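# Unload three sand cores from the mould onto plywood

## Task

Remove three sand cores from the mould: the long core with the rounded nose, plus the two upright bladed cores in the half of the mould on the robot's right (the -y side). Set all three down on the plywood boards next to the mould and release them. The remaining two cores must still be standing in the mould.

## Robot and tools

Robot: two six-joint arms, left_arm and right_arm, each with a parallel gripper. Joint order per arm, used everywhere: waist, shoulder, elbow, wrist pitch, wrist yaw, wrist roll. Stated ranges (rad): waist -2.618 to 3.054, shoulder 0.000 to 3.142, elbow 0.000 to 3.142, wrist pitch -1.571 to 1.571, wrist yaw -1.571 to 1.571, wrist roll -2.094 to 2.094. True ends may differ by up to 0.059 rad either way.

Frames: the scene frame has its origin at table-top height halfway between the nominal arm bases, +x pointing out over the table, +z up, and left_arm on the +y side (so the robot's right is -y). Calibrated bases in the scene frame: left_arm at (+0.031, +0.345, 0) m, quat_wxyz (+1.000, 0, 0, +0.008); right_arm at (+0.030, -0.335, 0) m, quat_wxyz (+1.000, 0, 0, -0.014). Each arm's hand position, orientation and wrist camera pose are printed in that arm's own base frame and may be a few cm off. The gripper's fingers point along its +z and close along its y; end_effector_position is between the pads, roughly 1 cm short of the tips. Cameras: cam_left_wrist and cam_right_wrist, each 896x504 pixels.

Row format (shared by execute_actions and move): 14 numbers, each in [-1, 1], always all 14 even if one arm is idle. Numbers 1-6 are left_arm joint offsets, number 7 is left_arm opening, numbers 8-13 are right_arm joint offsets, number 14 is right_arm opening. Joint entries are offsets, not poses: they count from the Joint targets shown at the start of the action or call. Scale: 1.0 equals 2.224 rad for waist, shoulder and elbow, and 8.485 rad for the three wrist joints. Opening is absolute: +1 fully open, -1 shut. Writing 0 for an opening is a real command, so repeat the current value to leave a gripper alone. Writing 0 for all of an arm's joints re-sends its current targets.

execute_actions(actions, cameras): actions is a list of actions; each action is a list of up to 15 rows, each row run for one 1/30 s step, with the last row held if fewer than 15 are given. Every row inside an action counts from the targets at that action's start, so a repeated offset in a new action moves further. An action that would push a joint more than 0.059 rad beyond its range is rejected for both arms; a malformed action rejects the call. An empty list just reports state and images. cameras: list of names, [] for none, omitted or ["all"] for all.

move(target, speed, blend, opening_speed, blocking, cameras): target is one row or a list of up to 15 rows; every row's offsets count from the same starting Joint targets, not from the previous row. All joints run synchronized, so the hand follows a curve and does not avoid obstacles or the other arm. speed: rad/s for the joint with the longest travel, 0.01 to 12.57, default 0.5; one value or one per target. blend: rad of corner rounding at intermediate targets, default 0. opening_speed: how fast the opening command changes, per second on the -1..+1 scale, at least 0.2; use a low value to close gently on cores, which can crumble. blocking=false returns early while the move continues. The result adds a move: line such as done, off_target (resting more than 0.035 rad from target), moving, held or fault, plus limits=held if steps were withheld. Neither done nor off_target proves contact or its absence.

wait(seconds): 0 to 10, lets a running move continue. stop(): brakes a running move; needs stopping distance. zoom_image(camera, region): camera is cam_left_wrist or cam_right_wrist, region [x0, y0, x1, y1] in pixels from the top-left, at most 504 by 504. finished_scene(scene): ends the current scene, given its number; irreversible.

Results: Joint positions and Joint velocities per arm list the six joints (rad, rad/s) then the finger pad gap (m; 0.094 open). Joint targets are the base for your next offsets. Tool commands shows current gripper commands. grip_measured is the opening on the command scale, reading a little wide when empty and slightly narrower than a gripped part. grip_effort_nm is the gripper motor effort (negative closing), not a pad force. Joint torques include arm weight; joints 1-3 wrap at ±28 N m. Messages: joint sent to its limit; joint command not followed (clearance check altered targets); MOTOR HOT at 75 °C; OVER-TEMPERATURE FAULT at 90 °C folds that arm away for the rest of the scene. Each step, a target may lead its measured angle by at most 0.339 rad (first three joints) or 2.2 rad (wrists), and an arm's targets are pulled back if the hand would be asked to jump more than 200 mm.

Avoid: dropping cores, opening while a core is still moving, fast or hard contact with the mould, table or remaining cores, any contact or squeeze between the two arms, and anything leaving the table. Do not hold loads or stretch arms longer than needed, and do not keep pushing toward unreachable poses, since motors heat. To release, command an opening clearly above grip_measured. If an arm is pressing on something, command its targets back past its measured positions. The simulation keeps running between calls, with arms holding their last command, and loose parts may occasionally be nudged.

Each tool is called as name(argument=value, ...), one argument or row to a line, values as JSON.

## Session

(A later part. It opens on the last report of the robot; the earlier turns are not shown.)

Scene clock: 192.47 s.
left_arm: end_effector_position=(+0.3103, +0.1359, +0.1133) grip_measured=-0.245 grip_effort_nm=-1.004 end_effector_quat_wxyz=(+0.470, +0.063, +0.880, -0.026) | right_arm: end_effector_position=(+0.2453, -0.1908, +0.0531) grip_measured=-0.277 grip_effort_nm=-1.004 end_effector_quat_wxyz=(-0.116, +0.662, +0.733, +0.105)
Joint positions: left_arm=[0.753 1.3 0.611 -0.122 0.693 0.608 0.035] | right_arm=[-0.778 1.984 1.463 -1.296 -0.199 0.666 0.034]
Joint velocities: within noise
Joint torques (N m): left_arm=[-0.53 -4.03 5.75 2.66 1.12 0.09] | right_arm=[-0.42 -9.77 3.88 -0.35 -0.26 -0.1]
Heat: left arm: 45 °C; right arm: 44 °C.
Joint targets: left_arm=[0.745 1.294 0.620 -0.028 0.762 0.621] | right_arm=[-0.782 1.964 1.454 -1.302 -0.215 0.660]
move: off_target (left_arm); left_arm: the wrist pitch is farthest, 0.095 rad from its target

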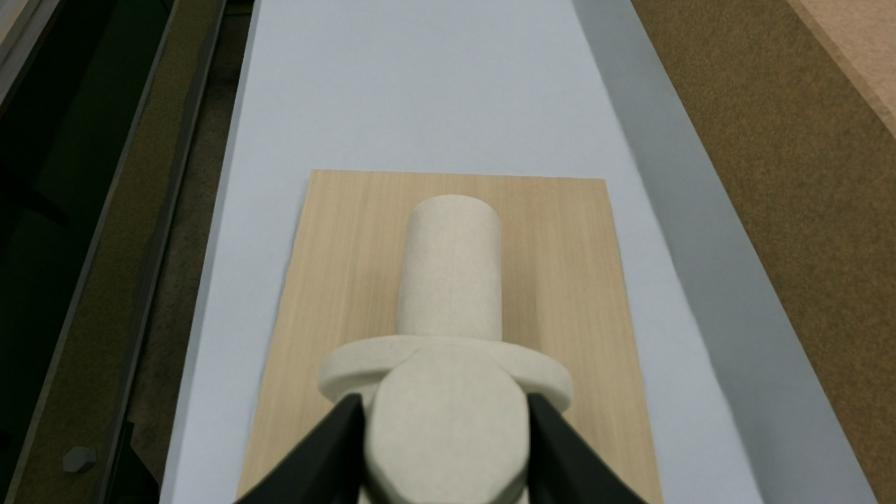

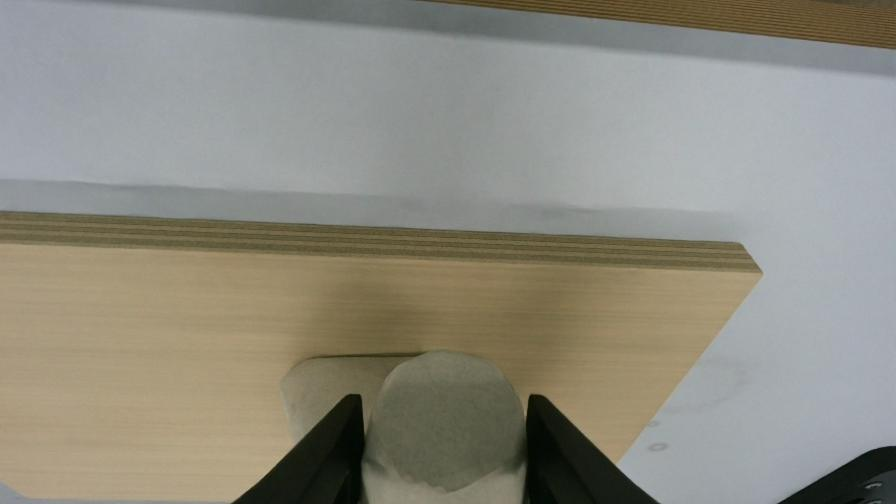

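move(
  target=[0,0,0,0,0,0,-0.5,0,0.0016,-0.0054,0.0014,0,0,-0.5],
  speed=0.1,
)

move(
  target=[0,0.0013,-0.0032,0.0012,0,0,-0.15,0,0,0,0,0,0,-0.15],
  opening_speed=0.2,
)

Scene clock: 196.07 s.
left_arm: end_effector_position=(+0.3104, +0.1359, +0.1134) grip_measured=-0.245 grip_effort_nm=-0.989 end_effector_quat_wxyz=(+0.470, +0.063, +0.880, -0.026) | right_arm: end_effector_position=(+0.2452, -0.1907, +0.0525) grip_measured=-0.277 grip_effort_nm=-1.004 end_effector_quat_wxyz=(-0.116, +0.662, +0.733, +0.105)
Joint positions: left_arm=[0.753 1.3 0.611 -0.122 0.694 0.608 0.035] | right_arm=[-0.778 1.984 1.461 -1.293 -0.199 0.666 0.034]
Joint velocities: within noise
Joint torques (N m): left_arm=[-0.46 -3.95 5.71 2.67 1.13 0.07] | right_arm=[-0.39 -9.48 3.17 -0.26 -0.25 -0.1]
Heat: left arm: 45 °C; right arm: 44 °C.
Joint targets: left_arm=[0.745 1.294 0.620 -0.028 0.762 0.621] | right_arm=[-0.782 1.967 1.442 -1.290 -0.215 0.660]
move: off_target (left_arm); left_arm: the wrist pitch is farthest, 0.094 rad from its target

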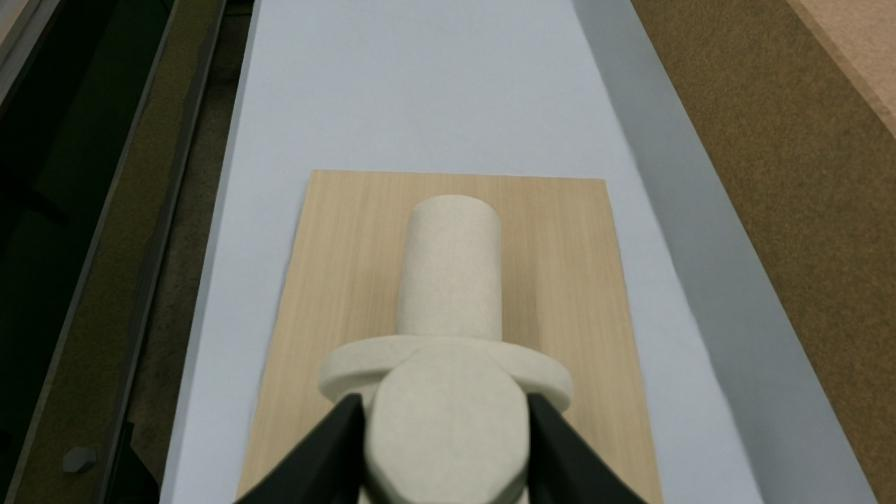

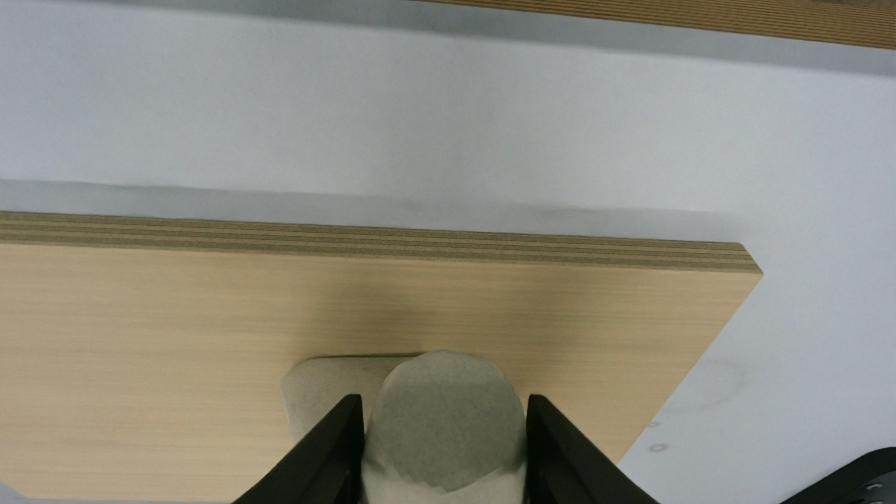

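Scene clock: 198.37 s.
left_arm: end_effector_position=(+0.3197, +0.1361, +0.1276) grip_measured=-0.152 grip_effort_nm=0.115 end_effector_quat_wxyz=(+0.503, +0.086, +0.860, -0.017) | right_arm: end_effector_position=(+0.2447, -0.1888, +0.0511) grip_measured=-0.153 grip_effort_nm=0.178 end_effector_quat_wxyz=(-0.118, +0.661, +0.733, +0.108)
Joint positions: left_arm=[0.753 1.3 0.605 -0.035 0.74 0.608 0.04] | right_arm=[-0.778 1.984 1.454 -1.291 -0.205 0.665 0.04]
Joint velocities: within noise
Joint torques (N m): left_arm=[-0.58 -3.86 5.67 1.91 0.55 0.07] | right_arm=[-0.39 -9.47 3.73 -0.29 -0.2 -0.09]
Heat: left arm: 45 °C; right arm: 44 °C.
Joint targets: left_arm=[0.745 1.297 0.613 -0.018 0.762 0.620] | right_arm=[-0.782 1.967 1.442 -1.290 -0.215 0.660]
move: done

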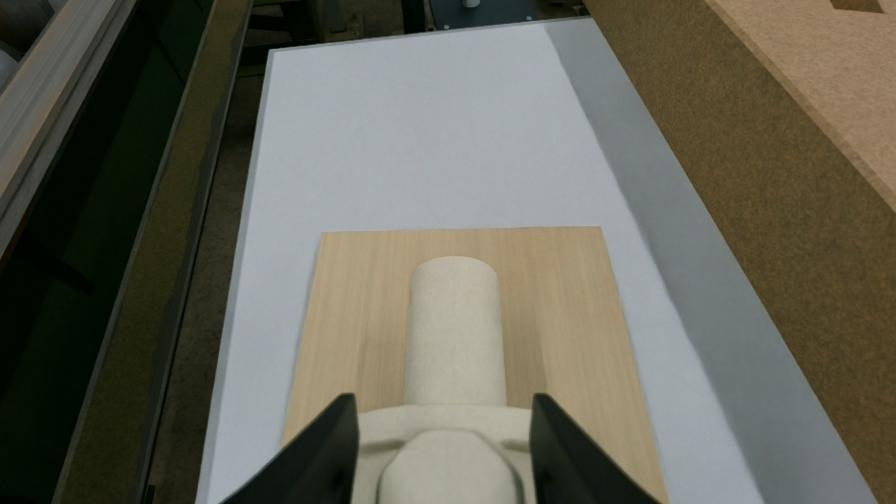

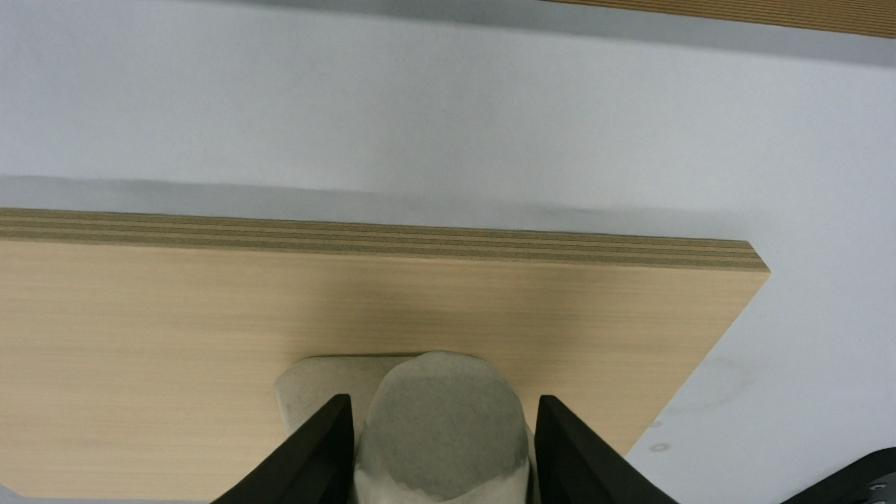

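move(
  target=[
    [0,0,0,0,0,0,0.4,0,0,0,0,0,0,0.3],
    [0,-0.09,0,0,0,0,0.4,0,-0.018,0.1,-0.02,0,0,0.3],
  ],
  opening_speed=0.4,
  speed=[0.5,0.3],
)

Scene clock: 205.33 s.
left_arm: end_effector_position=(+0.3151, +0.1311, +0.1849) grip_measured=+0.398 grip_effort_nm=0.125 end_effector_quat_wxyz=(+0.556, +0.121, +0.821, +0.043) | right_arm: end_effector_position=(+0.2578, -0.2011, +0.1034) grip_measured=+0.297 grip_effort_nm=0.183 end_effector_quat_wxyz=(-0.088, +0.661, +0.737, +0.108)
Joint positions: left_arm=[0.753 1.115 0.605 -0.03 0.744 0.609 0.066] | right_arm=[-0.778 1.957 1.639 -1.442 -0.207 0.665 0.061]
Joint velocities: within noise
Joint torques (N m): left_arm=[-0.5 -3.97 6.19 2.01 0.47 0.06] | right_arm=[-0.39 -10.65 6.82 -0.36 -0.17 -0.09]
Heat: left arm: 43 °C; right arm: 43 °C.
Joint targets: left_arm=[0.745 1.097 0.613 -0.018 0.762 0.621] | right_arm=[-0.782 1.927 1.665 -1.460 -0.215 0.660]
move: done

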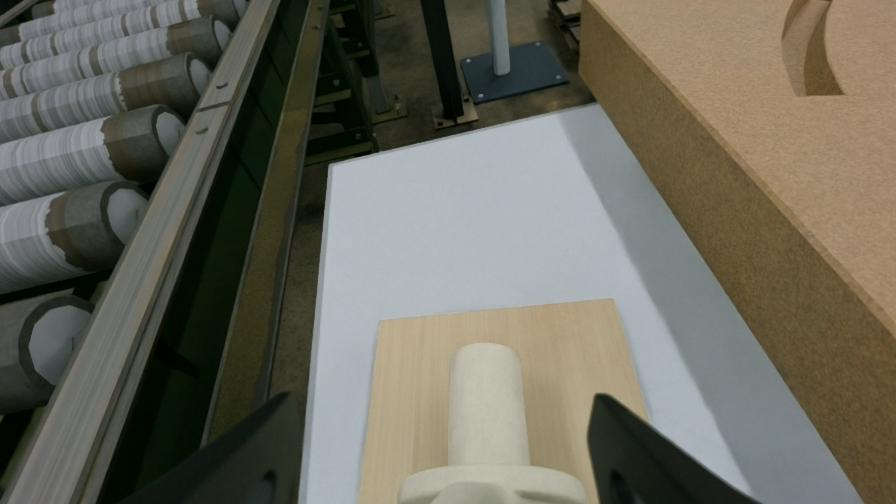

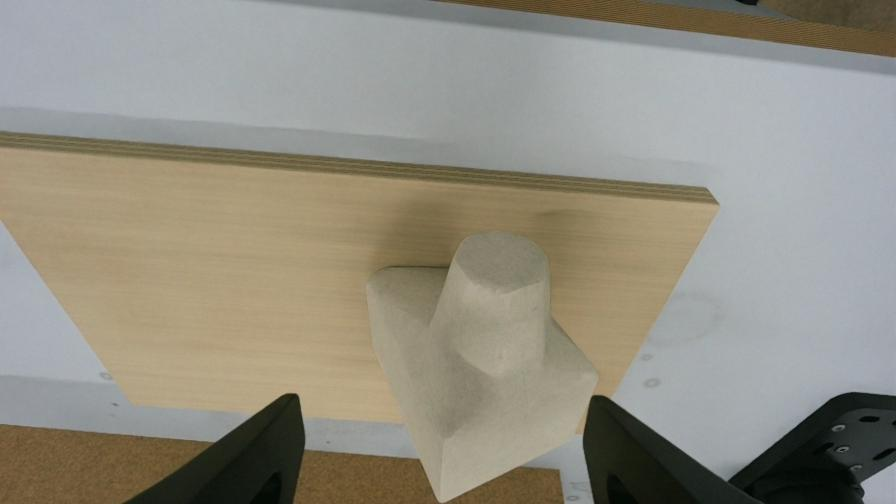

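move(
  target=[
    [0,-0.0674,0.045,0,0,0,0.4,0,-0.0571,0.0607,0,0,0,0.3],
    [0,-0.0674,0.045,0,0,0,0.4,0.0818,-0.192,-0.0067,0.0306,0.0253,-0.0306,0.3],
    [0,-0.0674,0.045,0,0,0,0.4,0.4865,-0.237,-0.1192,0.1367,0.0725,-0.0542,0.3],
    [0,-0.0674,0.045,0,0,0,0.4,0.5935,-0.0526,-0.1776,0.2009,0.0902,-0.0554,0.4],
  ],
  speed=0.8,
  blend=0.08,
)

Scene clock: 230.90 s.
left_arm: end_effector_position=(+0.3101, +0.1255, +0.2790) grip_measured=+0.398 grip_effort_nm=0.115 end_effector_quat_wxyz=(+0.622, +0.170, +0.753, +0.131) | right_arm: end_effector_position=(+0.5061, +0.1971, +0.2297) grip_measured=+0.397 grip_effort_nm=0.178 end_effector_quat_wxyz=(+0.603, +0.018, +0.797, -0.002)
Joint positions: left_arm=[0.753 0.948 0.701 -0.016 0.749 0.611 0.066] | right_arm=[0.54 1.812 1.273 0.215 0.542 0.191 0.066]
Joint velocities: within noise
Joint torques (N m): left_arm=[-0.55 -1.85 6.82 1.99 0.31 0.04] | right_arm=[-0.24 -8.5 5.94 1.72 0.15 -0.04]
Heat: left arm: 41 °C; right arm: 41 °C.
Joint targets: left_arm=[0.745 0.947 0.713 -0.018 0.762 0.621] | right_arm=[0.538 1.810 1.270 0.245 0.551 0.190]
move: done; blend cut to 0.075 rad at target 1

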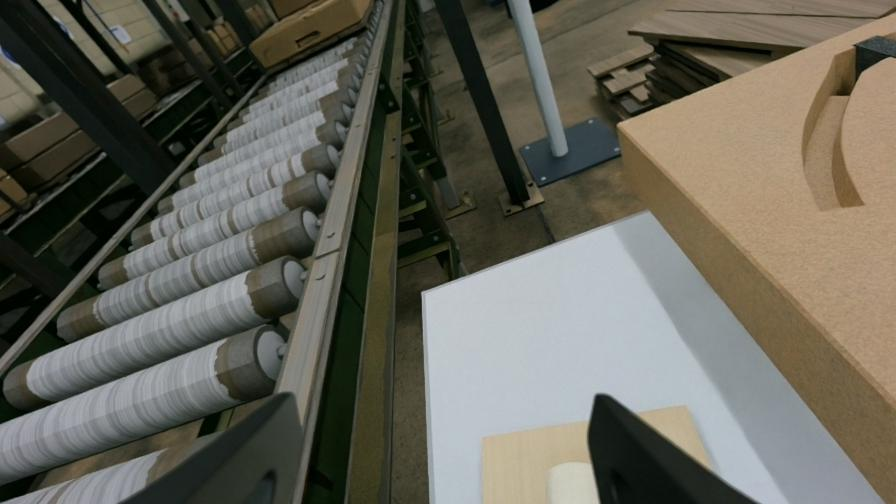

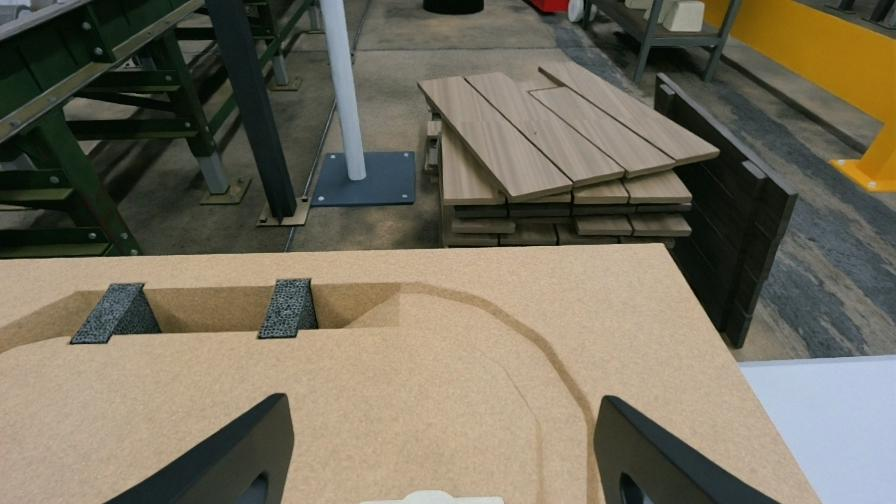

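move(
  target=[0,0,0,0,0,0,0.4,0,0.027,-0.036,0.0136,-0.0012,-0.0006,0.4],
  speed=0.3,
  cameras=["cam_right_wrist"],
)

Scene clock: 235.43 s.
left_arm: end_effector_position=(+0.3101, +0.1255, +0.2790) grip_measured=+0.398 grip_effort_nm=0.125 end_effector_quat_wxyz=(+0.622, +0.170, +0.753, +0.131) | right_arm: end_effector_position=(+0.5067, +0.1974, +0.1920) grip_measured=+0.397 grip_effort_nm=0.183 end_effector_quat_wxyz=(+0.598, +0.014, +0.802, -0.007)
Joint positions: left_arm=[0.753 0.948 0.701 -0.016 0.749 0.611 0.066] | right_arm=[0.54 1.865 1.196 0.33 0.543 0.186 0.066]
Joint velocities: within noise
Joint torques (N m): left_arm=[-0.54 -1.85 6.8 2.01 0.31 0.04] | right_arm=[-0.17 -8.2 5.5 1.72 0.06 -0.05]
Heat: left arm: 41 °C; right arm: 41 °C.
Joint targets: left_arm=[0.745 0.947 0.713 -0.018 0.762 0.620] | right_arm=[0.538 1.870 1.190 0.360 0.540 0.185]
move: done
Images, in order (width x height): cam_right_wrist 896x504.

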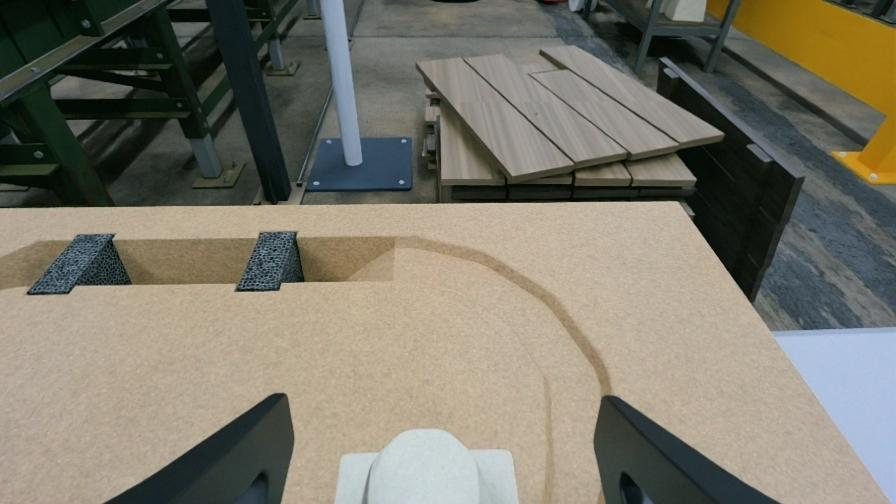

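move(
  target=[0,0,0,0,0,0,0.4,0.0022,0.0427,-0.0108,0.0128,0.0006,0.0006,0.4],
  speed=0.2,
  cameras=["cam_right_wrist"],
)

Scene clock: 244.57 s.
left_arm: end_effector_position=(+0.3101, +0.1255, +0.2790) grip_measured=+0.398 grip_effort_nm=0.120 end_effector_quat_wxyz=(+0.622, +0.170, +0.753, +0.131) | right_arm: end_effector_position=(+0.5145, +0.2021, +0.1579) grip_measured=+0.397 grip_effort_nm=0.183 end_effector_quat_wxyz=(+0.596, +0.013, +0.803, -0.008)
Joint positions: left_arm=[0.753 0.948 0.701 -0.016 0.749 0.611 0.066] | right_arm=[0.54 1.956 1.174 0.439 0.543 0.186 0.066]
Joint velocities: within noise
Joint torques (N m): left_arm=[-0.58 -1.7 6.83 2 0.31 0.06] | right_arm=[0.28 -8.31 5.07 1.69 0.11 0.02]
Heat: left arm: 42 °C; right arm: 42 °C.
Joint targets: left_arm=[0.745 0.947 0.713 -0.018 0.762 0.620] | right_arm=[0.543 1.965 1.166 0.469 0.546 0.190]
move: done
Images, in order (width x height): cam_right_wrist 896x504.

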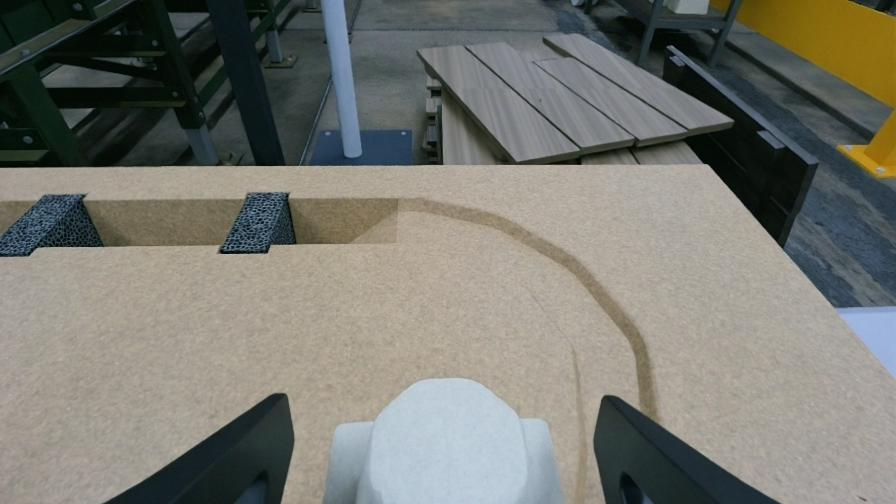

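move(
  target=[0,0,0,0,0,0,0.4,0,0.008,0,-0.001,0,0,0.4],
  speed=0.2,
  cameras=["cam_right_wrist"],
)

Scene clock: 248.90 s.
left_arm: end_effector_position=(+0.3101, +0.1255, +0.2790) grip_measured=+0.398 grip_effort_nm=0.125 end_effector_quat_wxyz=(+0.622, +0.170, +0.753, +0.131) | right_arm: end_effector_position=(+0.5151, +0.2024, +0.1503) grip_measured=+0.397 grip_effort_nm=0.178 end_effector_quat_wxyz=(+0.592, +0.011, +0.806, -0.011)
Joint positions: left_arm=[0.753 0.948 0.701 -0.016 0.749 0.611 0.066] | right_arm=[0.54 1.971 1.174 0.44 0.543 0.186 0.066]
Joint velocities: within noise
Joint torques (N m): left_arm=[-0.55 -1.73 6.8 2 0.3 0.06] | right_arm=[0.27 -8.2 5.01 1.62 0.11 0.01]
Heat: left arm: 42 °C; right arm: 42 °C.
Joint targets: left_arm=[0.745 0.947 0.713 -0.018 0.762 0.620] | right_arm=[0.543 1.983 1.166 0.460 0.546 0.190]
move: done
Images, in order (width x height): cam_right_wrist 896x504.

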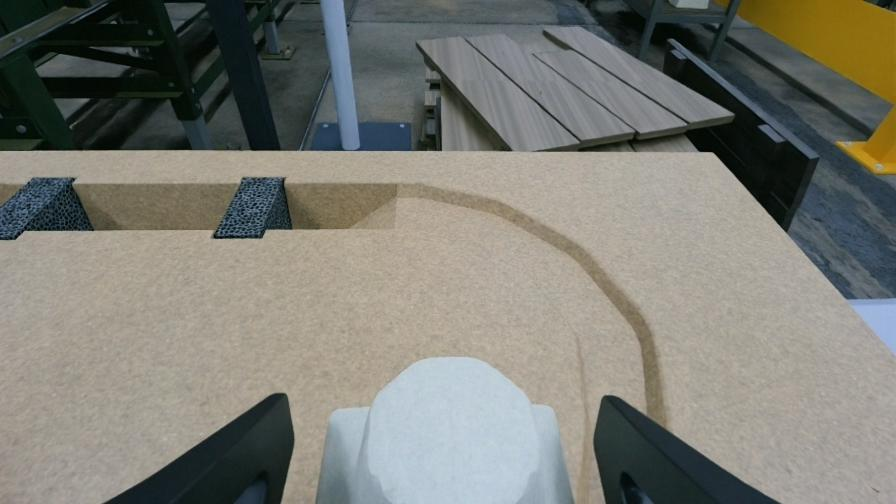

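move(
  target=[
    [0,0,0,0,0,0,0.4,0,0,0,0,0,0,-0.5],
    [0,0,0,0,0,0,0.4,0,-0.0405,0.067,-0.0153,0.0018,0,-0.5],
    [0,0,0,0,0,0,0.4,0,-0.0697,0.1214,-0.033,0.0035,0,-0.5],
  ],
  speed=0.25,
  blend=0.05,
  opening_speed=0.5,
  cameras=["cam_right_wrist"],
)

Scene clock: 258.03 s.
left_arm: end_effector_position=(+0.3101, +0.1255, +0.2790) grip_measured=+0.398 grip_effort_nm=0.125 end_effector_quat_wxyz=(+0.622, +0.170, +0.753, +0.131) | right_arm: end_effector_position=(+0.5204, +0.2042, +0.2243) grip_measured=-0.263 grip_effort_nm=-1.004 end_effector_quat_wxyz=(+0.586, +0.010, +0.810, -0.021)
Joint positions: left_arm=[0.753 0.948 0.701 -0.016 0.749 0.611 0.066] | right_arm=[0.541 1.883 1.385 0.122 0.556 0.181 0.035]
Joint velocities: within noise
Joint torques (N m): left_arm=[-0.57 -1.72 6.8 2 0.29 0.05] | right_arm=[0.12 -13.53 10.24 1.94 0.28 0.07]
Heat: left arm: 42 °C; right arm: 44 °C.
Joint targets: left_arm=[0.745 0.947 0.713 -0.018 0.762 0.620] | right_arm=[0.543 1.828 1.435 0.180 0.575 0.190]
move: off_target (right_arm); blend cut to 0 rad at target 1; right_arm: the wrist pitch is farthest, 0.058 rad from its target
Images, in order (width x height): cam_right_wrist 896x504.

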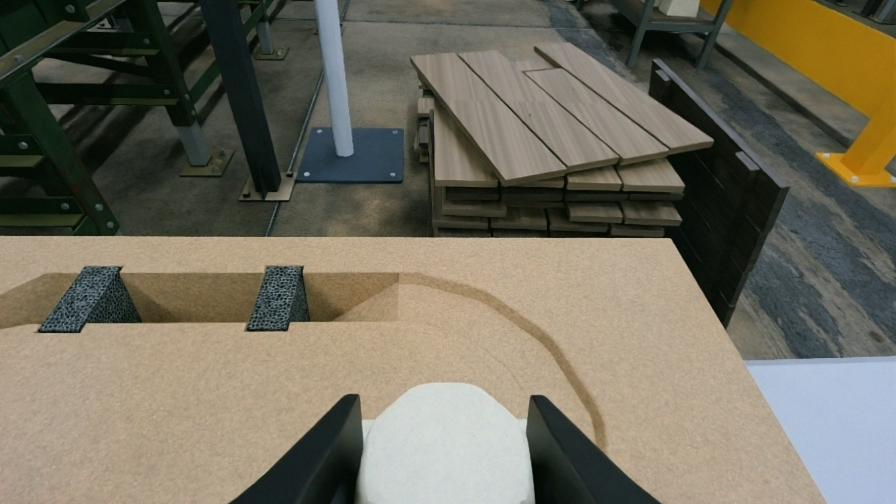

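move(
  target=[
    [0,0,0,0,0,0,0.4,0,-0.1475,0.0517,-0.0448,0,0,-0.5],
    [0,0,0,0,0,0,0.4,-0.3341,-0.0576,0.1416,-0.1037,-0.0442,0.0365,-0.5],
    [0,0,0,0,0,0,0.4,-0.469,0.1223,0.344,-0.1626,-0.0796,0.0719,-0.5],
    [0,0,0,0,0,0,0.4,-0.509,0.2347,0.4609,-0.2051,-0.0984,0.0819,-0.5],
  ],
  speed=0.6,
  blend=0.08,
  cameras=["cam_right_wrist"],
)

Scene clock: 286.50 s.
left_arm: end_effector_position=(+0.3101, +0.1255, +0.2790) grip_measured=+0.398 grip_effort_nm=0.120 end_effector_quat_wxyz=(+0.622, +0.170, +0.753, +0.131) | right_arm: end_effector_position=(+0.4147, -0.2257, +0.1392) grip_measured=-0.266 grip_effort_nm=-1.009 end_effector_quat_wxyz=(+0.031, +0.658, +0.742, +0.121)
Joint positions: left_arm=[0.753 0.948 0.701 -0.016 0.749 0.611 0.066] | right_arm=[-0.587 2.354 2.42 -1.54 -0.231 0.875 0.034]
Joint velocities: within noise
Joint torques (N m): left_arm=[-0.58 -1.72 6.8 2 0.3 0.05] | right_arm=[-0.1 -11.32 8.24 0.08 -0.39 0.07]
Heat: left arm: 43 °C; right arm: 51 °C.
Joint targets: left_arm=[0.745 0.947 0.713 -0.018 0.762 0.620] | right_arm=[-0.590 2.350 2.461 -1.560 -0.260 0.885]
move: off_target (right_arm); right_arm: the elbow is farthest, 0.040 rad from its target
Images, in order (width x height): cam_right_wrist 896x504.

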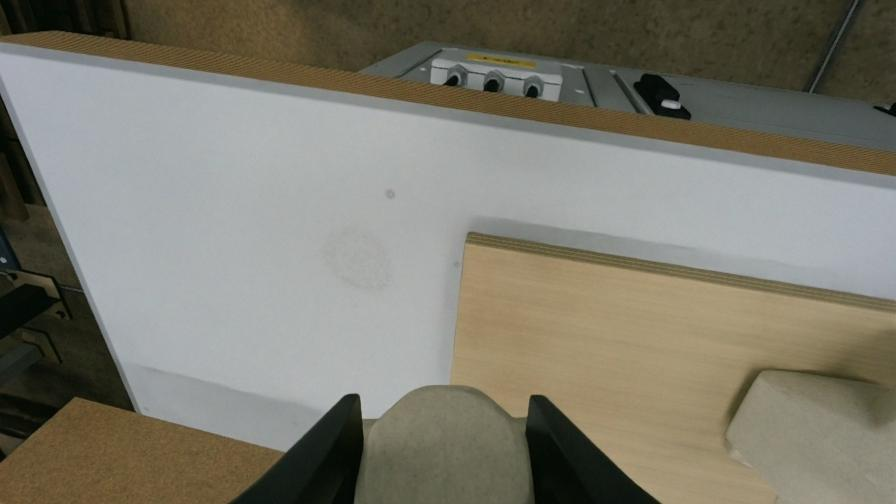

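move(
  target=[0,0,0,0,0,0,0.4,0,-0.018,-0.1398,-0.0006,0,0.0006,-0.5],
  speed=0.3,
  cameras=["cam_right_wrist"],
)

Scene clock: 293.43 s.
left_arm: end_effector_position=(+0.3101, +0.1255, +0.2790) grip_measured=+0.398 grip_effort_nm=0.120 end_effector_quat_wxyz=(+0.622, +0.170, +0.753, +0.131) | right_arm: end_effector_position=(+0.3695, -0.1955, +0.0749) grip_measured=-0.266 grip_effort_nm=-1.004 end_effector_quat_wxyz=(-0.102, +0.671, +0.728, +0.101)
Joint positions: left_arm=[0.753 0.948 0.701 -0.016 0.749 0.611 0.066] | right_arm=[-0.587 2.354 2.151 -1.541 -0.232 0.882 0.034]
Joint velocities: within noise
Joint torques (N m): left_arm=[-0.54 -1.68 6.9 1.99 0.29 0.06] | right_arm=[-0.24 -14.48 4.81 -0.4 -0.39 0.04]
Heat: left arm: 43 °C; right arm: 51 °C.
Joint targets: left_arm=[0.745 0.947 0.713 -0.018 0.762 0.620] | right_arm=[-0.590 2.310 2.150 -1.565 -0.260 0.890]
move: off_target (right_arm); right_arm: the shoulder is farthest, 0.044 rad from its target
Images, in order (width x height): cam_right_wrist 896x504.

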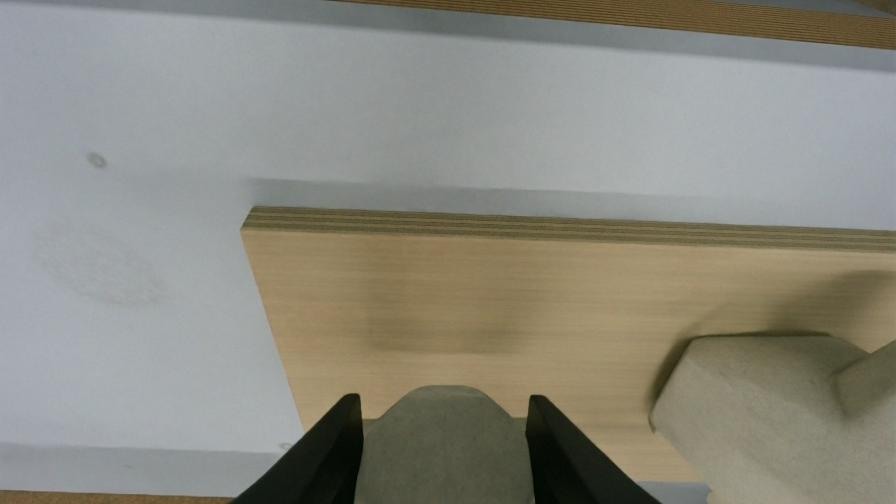

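move(
  target=[0,0,0,0,0,0,0.4,0,0,-0.036,0.0094,0,0,-0.5],
  speed=0.15,
  cameras=["cam_right_wrist"],
)

move(
  target=[0,0,0,0,0,0,0.4,0,0,-0.0112,0.0029,0,0,-0.5],
  speed=0.1,
  cameras=["cam_right_wrist"],
)

Scene clock: 297.70 s.
left_arm: end_effector_position=(+0.3101, +0.1255, +0.2789) grip_measured=+0.398 grip_effort_nm=0.129 end_effector_quat_wxyz=(+0.622, +0.170, +0.753, +0.131) | right_arm: end_effector_position=(+0.3672, -0.1940, +0.0557) grip_measured=-0.266 grip_effort_nm=-1.009 end_effector_quat_wxyz=(-0.108, +0.671, +0.727, +0.100)
Joint positions: left_arm=[0.753 0.948 0.701 -0.017 0.749 0.611 0.066] | right_arm=[-0.587 2.354 2.072 -1.474 -0.232 0.882 0.034]
Joint velocities: within noise
Joint torques (N m): left_arm=[-0.58 -1.76 6.86 2 0.28 0.05] | right_arm=[-0.21 -14.5 4.59 -0.32 -0.39 0.06]
Heat: left arm: 43 °C; right arm: 53 °C.
Joint targets: left_arm=[0.745 0.947 0.713 -0.018 0.762 0.620] | right_arm=[-0.590 2.310 2.070 -1.485 -0.260 0.890]
move: off_target (right_arm); right_arm: the shoulder is farthest, 0.044 rad from its target
Images, in order (width x height): cam_right_wrist 896x504.

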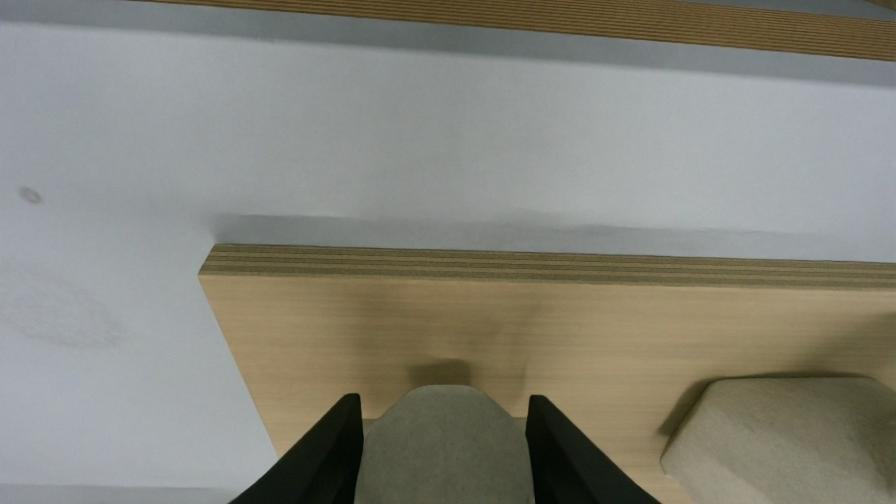

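Scene clock: 298.60 s.
left_arm: end_effector_position=(+0.3101, +0.1255, +0.2789) grip_measured=+0.398 grip_effort_nm=0.120 end_effector_quat_wxyz=(+0.622, +0.170, +0.753, +0.131) | right_arm: end_effector_position=(+0.3671, -0.1940, +0.0497) grip_measured=-0.266 grip_effort_nm=-1.004 end_effector_quat_wxyz=(-0.107, +0.671, +0.727, +0.100)
Joint positions: left_arm=[0.753 0.948 0.701 -0.017 0.749 0.611 0.066] | right_arm=[-0.587 2.354 2.049 -1.45 -0.232 0.882 0.034]
Joint velocities: within noise
Joint torques (N m): left_arm=[-0.58 -1.83 6.86 2.01 0.32 0.06] | right_arm=[-0.21 -14.5 4.53 -0.29 -0.39 0.05]
Heat: left arm: 43 °C; right arm: 53 °C.
Joint targets: left_arm=[0.745 0.947 0.713 -0.018 0.762 0.620] | right_arm=[-0.590 2.310 2.045 -1.460 -0.260 0.890]
move: off_target (right_arm); right_arm: the shoulder is farthest, 0.044 rad from its target
Images, in order (width x height): cam_right_wrist 896x504.

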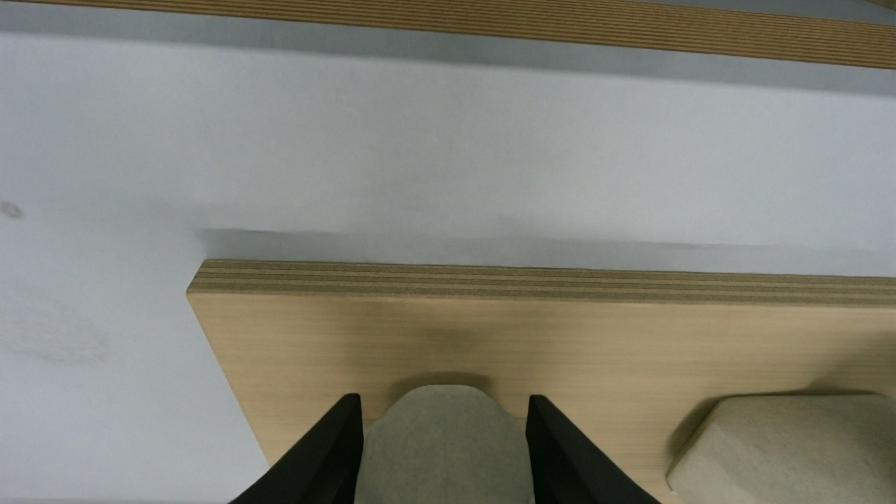

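move(
  target=[0,0,0,0,0,0,0.4,0,0,-0.007,0.0018,0,0,-0.5],
  speed=0.1,
  cameras=["cam_right_wrist"],
)

move(
  target=[0,0,0,0,0,0,0.4,0,0,-0.007,0.0018,0,0,-0.5],
  speed=0.1,
  cameras=["cam_right_wrist"],
)

Scene clock: 302.27 s.
left_arm: end_effector_position=(+0.3101, +0.1255, +0.2789) grip_measured=+0.398 grip_effort_nm=0.120 end_effector_quat_wxyz=(+0.622, +0.170, +0.753, +0.131) | right_arm: end_effector_position=(+0.3668, -0.1937, +0.0458) grip_measured=-0.266 grip_effort_nm=-1.004 end_effector_quat_wxyz=(-0.108, +0.671, +0.727, +0.100)
Joint positions: left_arm=[0.753 0.948 0.701 -0.017 0.749 0.611 0.066] | right_arm=[-0.587 2.354 2.033 -1.434 -0.232 0.882 0.034]
Joint velocities: within noise
Joint torques (N m): left_arm=[-0.58 -1.76 6.76 2 0.32 0.05] | right_arm=[-0.23 -14.52 4.52 -0.29 -0.38 0.05]
Heat: left arm: 43 °C; right arm: 54 °C.
Joint targets: left_arm=[0.745 0.947 0.713 -0.018 0.762 0.620] | right_arm=[-0.590 2.310 2.029 -1.445 -0.260 0.890]
move: off_target (right_arm); right_arm: the shoulder is farthest, 0.044 rad from its target
Images, in order (width x height): cam_right_wrist 896x504.

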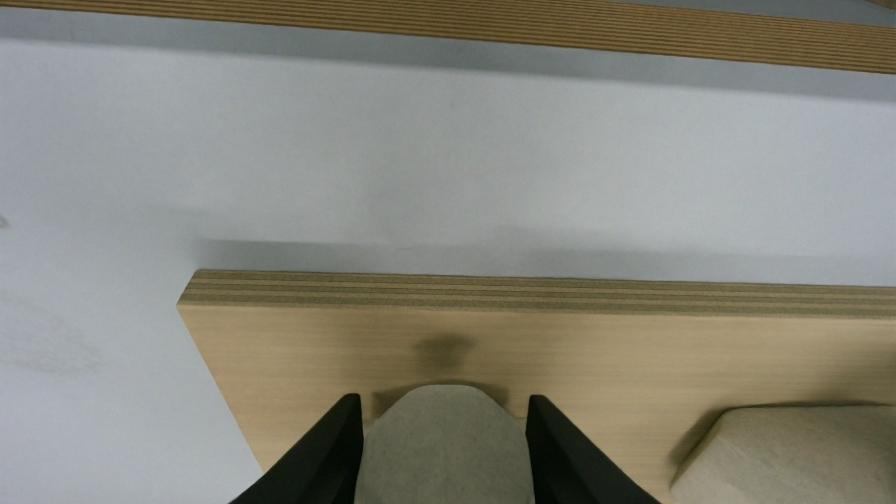

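Scene clock: 303.10 s.
left_arm: end_effector_position=(+0.3101, +0.1255, +0.2789) grip_measured=+0.398 grip_effort_nm=0.120 end_effector_quat_wxyz=(+0.622, +0.170, +0.753, +0.131) | right_arm: end_effector_position=(+0.3665, -0.1936, +0.0420) grip_measured=-0.266 grip_effort_nm=-1.004 end_effector_quat_wxyz=(-0.108, +0.671, +0.727, +0.100)
Joint positions: left_arm=[0.753 0.948 0.701 -0.017 0.749 0.611 0.066] | right_arm=[-0.587 2.354 2.018 -1.419 -0.232 0.882 0.034]
Joint velocities: within noise
Joint torques (N m): left_arm=[-0.55 -1.77 6.87 2 0.3 0.04] | right_arm=[-0.23 -14.52 4.52 -0.33 -0.38 0.05]
Heat: left arm: 43 °C; right arm: 54 °C.
Joint targets: left_arm=[0.745 0.947 0.713 -0.018 0.762 0.620] | right_arm=[-0.590 2.310 2.014 -1.430 -0.260 0.890]
move: off_target (right_arm); right_arm: the shoulder is farthest, 0.044 rad from its target
Images, in order (width x height): cam_right_wrist 896x504.

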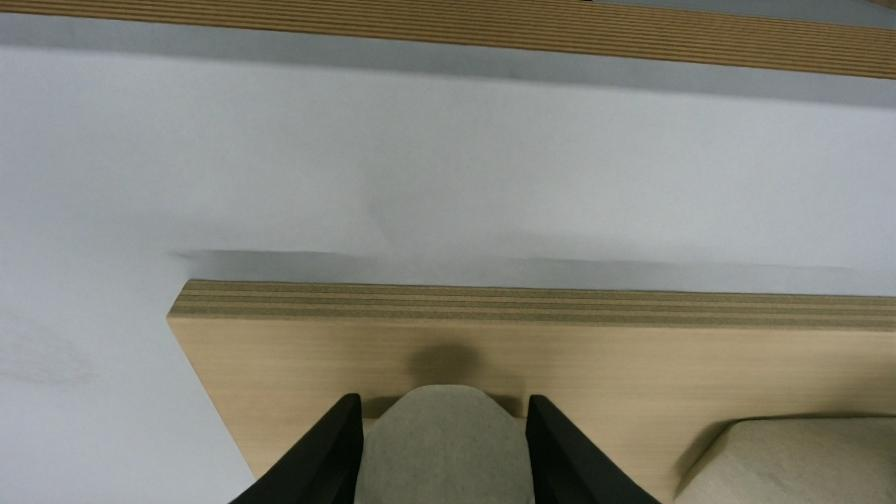

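move(
  target=[0,0,0,0,0,0,0.4,0,0,-0.0053,0.0014,0,0,-0.5],
  speed=0.1,
  cameras=["cam_right_wrist"],
)

move(
  target=[0,0,0,0,0,0,0.4,0,0,-0.0053,0.0014,0,0,-0.5],
  speed=0.1,
  cameras=["cam_right_wrist"],
)

Scene clock: 307.00 s.
left_arm: end_effector_position=(+0.3101, +0.1255, +0.2789) grip_measured=+0.398 grip_effort_nm=0.129 end_effector_quat_wxyz=(+0.622, +0.170, +0.753, +0.131) | right_arm: end_effector_position=(+0.3663, -0.1934, +0.0390) grip_measured=-0.266 grip_effort_nm=-1.009 end_effector_quat_wxyz=(-0.108, +0.671, +0.727, +0.100)
Joint positions: left_arm=[0.753 0.948 0.701 -0.017 0.749 0.611 0.066] | right_arm=[-0.587 2.354 2.006 -1.407 -0.232 0.882 0.034]
Joint velocities: within noise
Joint torques (N m): left_arm=[-0.55 -1.8 6.86 2 0.3 0.04] | right_arm=[-0.21 -14.52 4.51 -0.33 -0.39 0.05]
Heat: left arm: 43 °C; right arm: 55 °C.
Joint targets: left_arm=[0.745 0.947 0.713 -0.018 0.762 0.620] | right_arm=[-0.590 2.310 2.002 -1.418 -0.260 0.890]
move: off_target (right_arm); right_arm: the shoulder is farthest, 0.044 rad from its target
Images, in order (width x height): cam_right_wrist 896x504.

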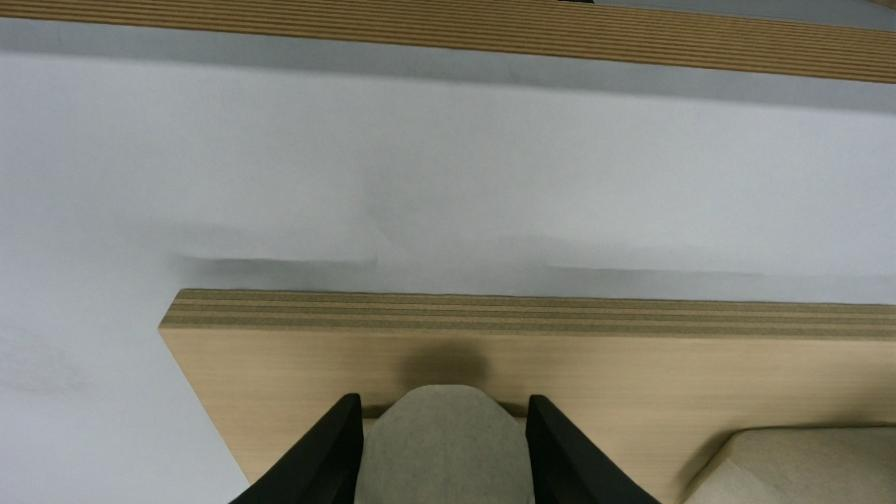

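Scene clock: 307.80 s.
left_arm: end_effector_position=(+0.3101, +0.1255, +0.2789) grip_measured=+0.398 grip_effort_nm=0.125 end_effector_quat_wxyz=(+0.622, +0.170, +0.753, +0.131) | right_arm: end_effector_position=(+0.3664, -0.1915, +0.0375) grip_measured=-0.266 grip_effort_nm=-1.004 end_effector_quat_wxyz=(-0.110, +0.672, +0.725, +0.105)
Joint positions: left_arm=[0.753 0.948 0.701 -0.017 0.749 0.611 0.066] | right_arm=[-0.587 2.354 1.998 -1.403 -0.241 0.884 0.034]
Joint velocities: within noise
Joint torques (N m): left_arm=[-0.65 -1.78 6.79 2 0.3 0.04] | right_arm=[-0.23 -14.46 4.21 -0.23 -0.3 0.03]
Heat: left arm: 43 °C; right arm: 56 °C.
Joint targets: left_arm=[0.745 0.947 0.713 -0.018 0.762 0.620] | right_arm=[-0.590 2.310 1.990 -1.406 -0.260 0.890]
move: off_target (right_arm); right_arm: the shoulder is farthest, 0.044 rad from its target
Images, in order (width x height): cam_right_wrist 896x504.

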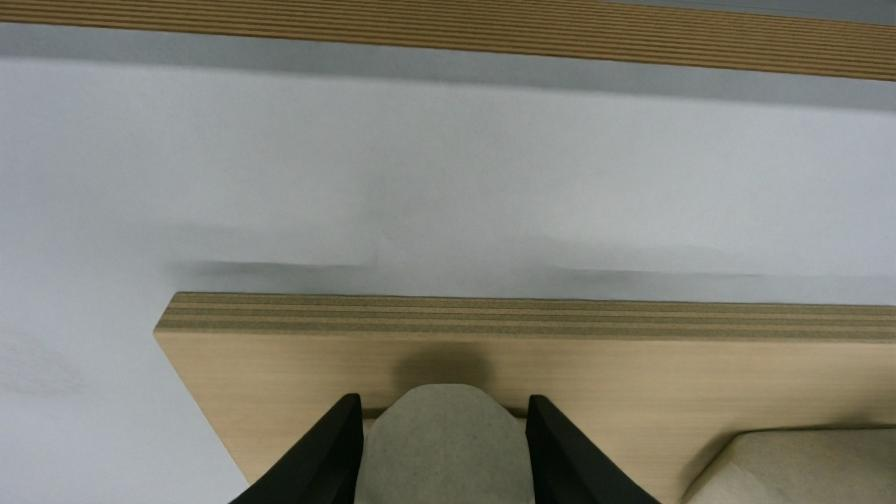

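move(
  target=[0,0,0,0,0,0,0.4,0,0,-0.0045,0.0012,0,0,-0.5],
  speed=0.1,
  cameras=["cam_right_wrist"],
)

Scene clock: 311.37 s.
left_arm: end_effector_position=(+0.3101, +0.1255, +0.2789) grip_measured=+0.398 grip_effort_nm=0.120 end_effector_quat_wxyz=(+0.622, +0.170, +0.753, +0.131) | right_arm: end_effector_position=(+0.3662, -0.1906, +0.0364) grip_measured=-0.266 grip_effort_nm=-1.004 end_effector_quat_wxyz=(-0.111, +0.672, +0.725, +0.106)
Joint positions: left_arm=[0.753 0.948 0.701 -0.017 0.749 0.611 0.066] | right_arm=[-0.587 2.354 1.993 -1.399 -0.245 0.885 0.034]
Joint velocities: within noise
Joint torques (N m): left_arm=[-0.59 -1.77 6.83 2 0.29 0.03] | right_arm=[-0.24 -14.48 3.85 -0.17 -0.27 0.03]
Heat: left arm: 43 °C; right arm: 56 °C.
Joint targets: left_arm=[0.745 0.947 0.713 -0.018 0.762 0.620] | right_arm=[-0.590 2.310 1.980 -1.396 -0.260 0.890]
move: off_target (right_arm); right_arm: the shoulder is farthest, 0.044 rad from its target
Images, in order (width x height): cam_right_wrist 896x504.

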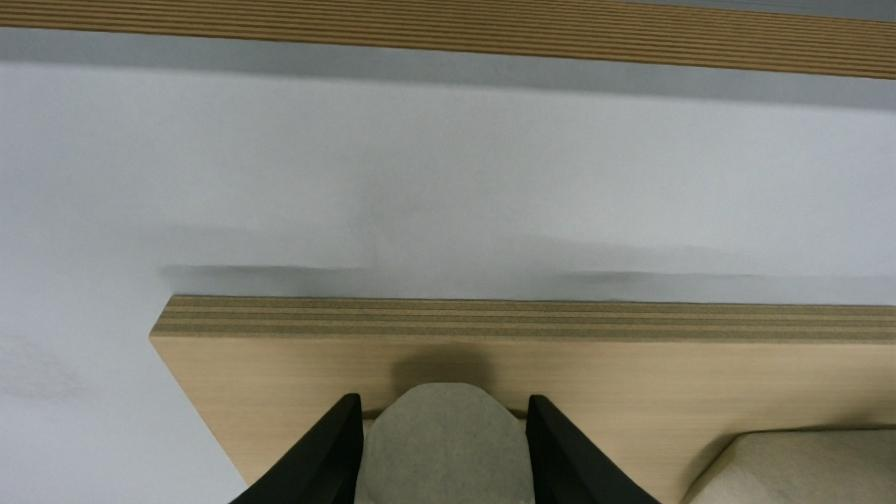

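Contact is confirmed, so I am releasing slowly.

move(
  target=[0,0,0,0,0,0,0.4,0,0,0,0,0,0,0.0],
  opening_speed=0.2,
  cameras=["cam_right_wrist"],
)

Scene clock: 315.87 s.
left_arm: end_effector_position=(+0.3101, +0.1255, +0.2789) grip_measured=+0.398 grip_effort_nm=0.129 end_effector_quat_wxyz=(+0.622, +0.170, +0.753, +0.131) | right_arm: end_effector_position=(+0.3673, -0.1902, +0.0366) grip_measured=-0.003 grip_effort_nm=0.183 end_effector_quat_wxyz=(-0.110, +0.672, +0.724, +0.109)
Joint positions: left_arm=[0.753 0.948 0.701 -0.017 0.749 0.611 0.066] | right_arm=[-0.587 2.354 1.993 -1.397 -0.251 0.885 0.047]
Joint velocities: within noise
Joint torques (N m): left_arm=[-0.58 -1.77 6.8 1.99 0.28 0.05] | right_arm=[-0.25 -14.48 3.85 -0.18 -0.21 0.02]
Heat: left arm: 43 °C; right arm: 57 °C.
Joint targets: left_arm=[0.745 0.947 0.713 -0.018 0.762 0.620] | right_arm=[-0.590 2.310 1.980 -1.396 -0.260 0.890]
move: off_target (right_arm); right_arm: the shoulder is farthest, 0.044 rad from its target
Images, in order (width x height): cam_right_wrist 896x504.

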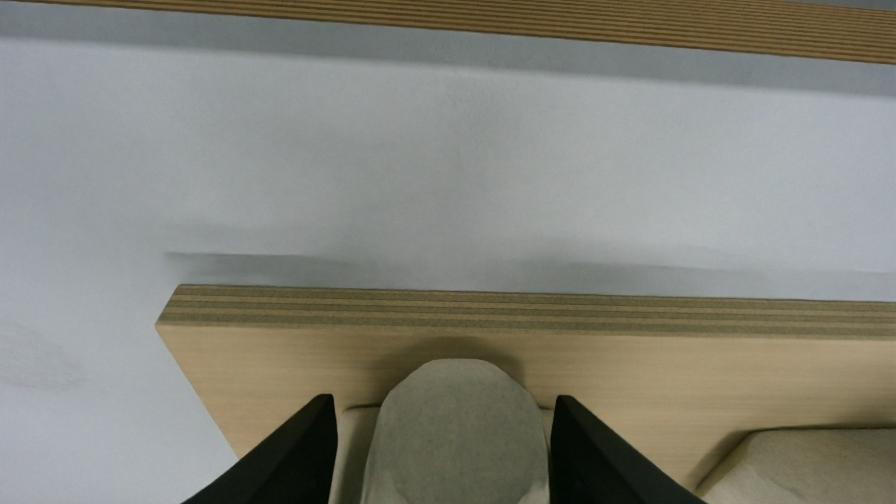

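move(
  target=[
    [0,0,0,0,0,0,0.4,0,0,0,0,0,0,0.15],
    [0,0,0,0,0,0,0.4,0,0,0.0764,-0.0189,0,0,0.15],
    [0,0,0,0,0,0,0.4,0,-0.14,0.1349,-0.0189,0,0,0.15],
  ],
  speed=[0.3,0.25,0.5],
  opening_speed=0.3,
  blend=0.03,
  cameras=["cam_right_wrist"],
)

Scene clock: 322.93 s.
left_arm: end_effector_position=(+0.3101, +0.1255, +0.2789) grip_measured=+0.398 grip_effort_nm=0.125 end_effector_quat_wxyz=(+0.622, +0.170, +0.753, +0.131) | right_arm: end_effector_position=(+0.3769, -0.1962, +0.2433) grip_measured=+0.147 grip_effort_nm=0.178 end_effector_quat_wxyz=(+0.120, +0.646, +0.740, +0.144)
Joint positions: left_arm=[0.753 0.948 0.701 -0.017 0.749 0.611 0.066] | right_arm=[-0.587 2.012 2.263 -1.54 -0.252 0.885 0.054]
Joint velocities: within noise
Joint torques (N m): left_arm=[-0.57 -1.78 6.83 1.99 0.29 0.07] | right_arm=[-0.21 -9.73 5.98 0.37 -0.19 0.02]
Heat: left arm: 43 °C; right arm: 58 °C.
Joint targets: left_arm=[0.745 0.947 0.713 -0.018 0.762 0.620] | right_arm=[-0.590 1.998 2.280 -1.556 -0.260 0.890]
move: done; blend cut to 0 rad at target 1
Images, in order (width x height): cam_right_wrist 896x504.

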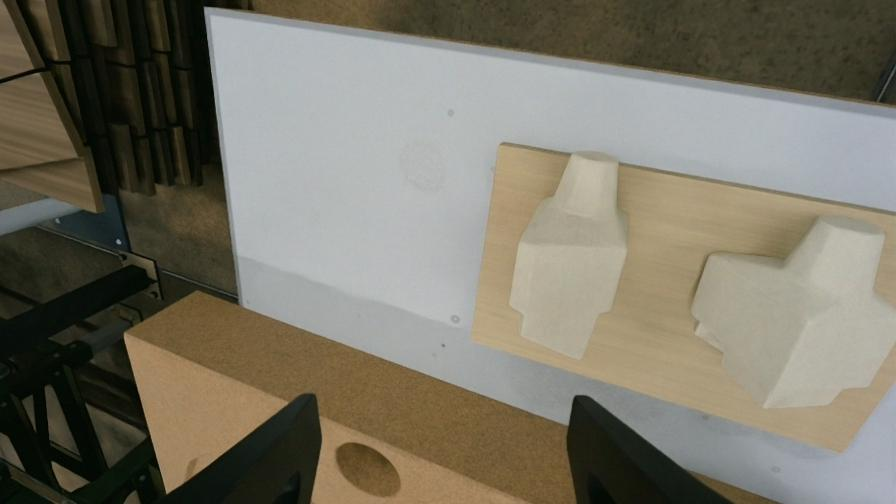

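finished_scene(
  scene=2,
)

The scene is finished: the task was done.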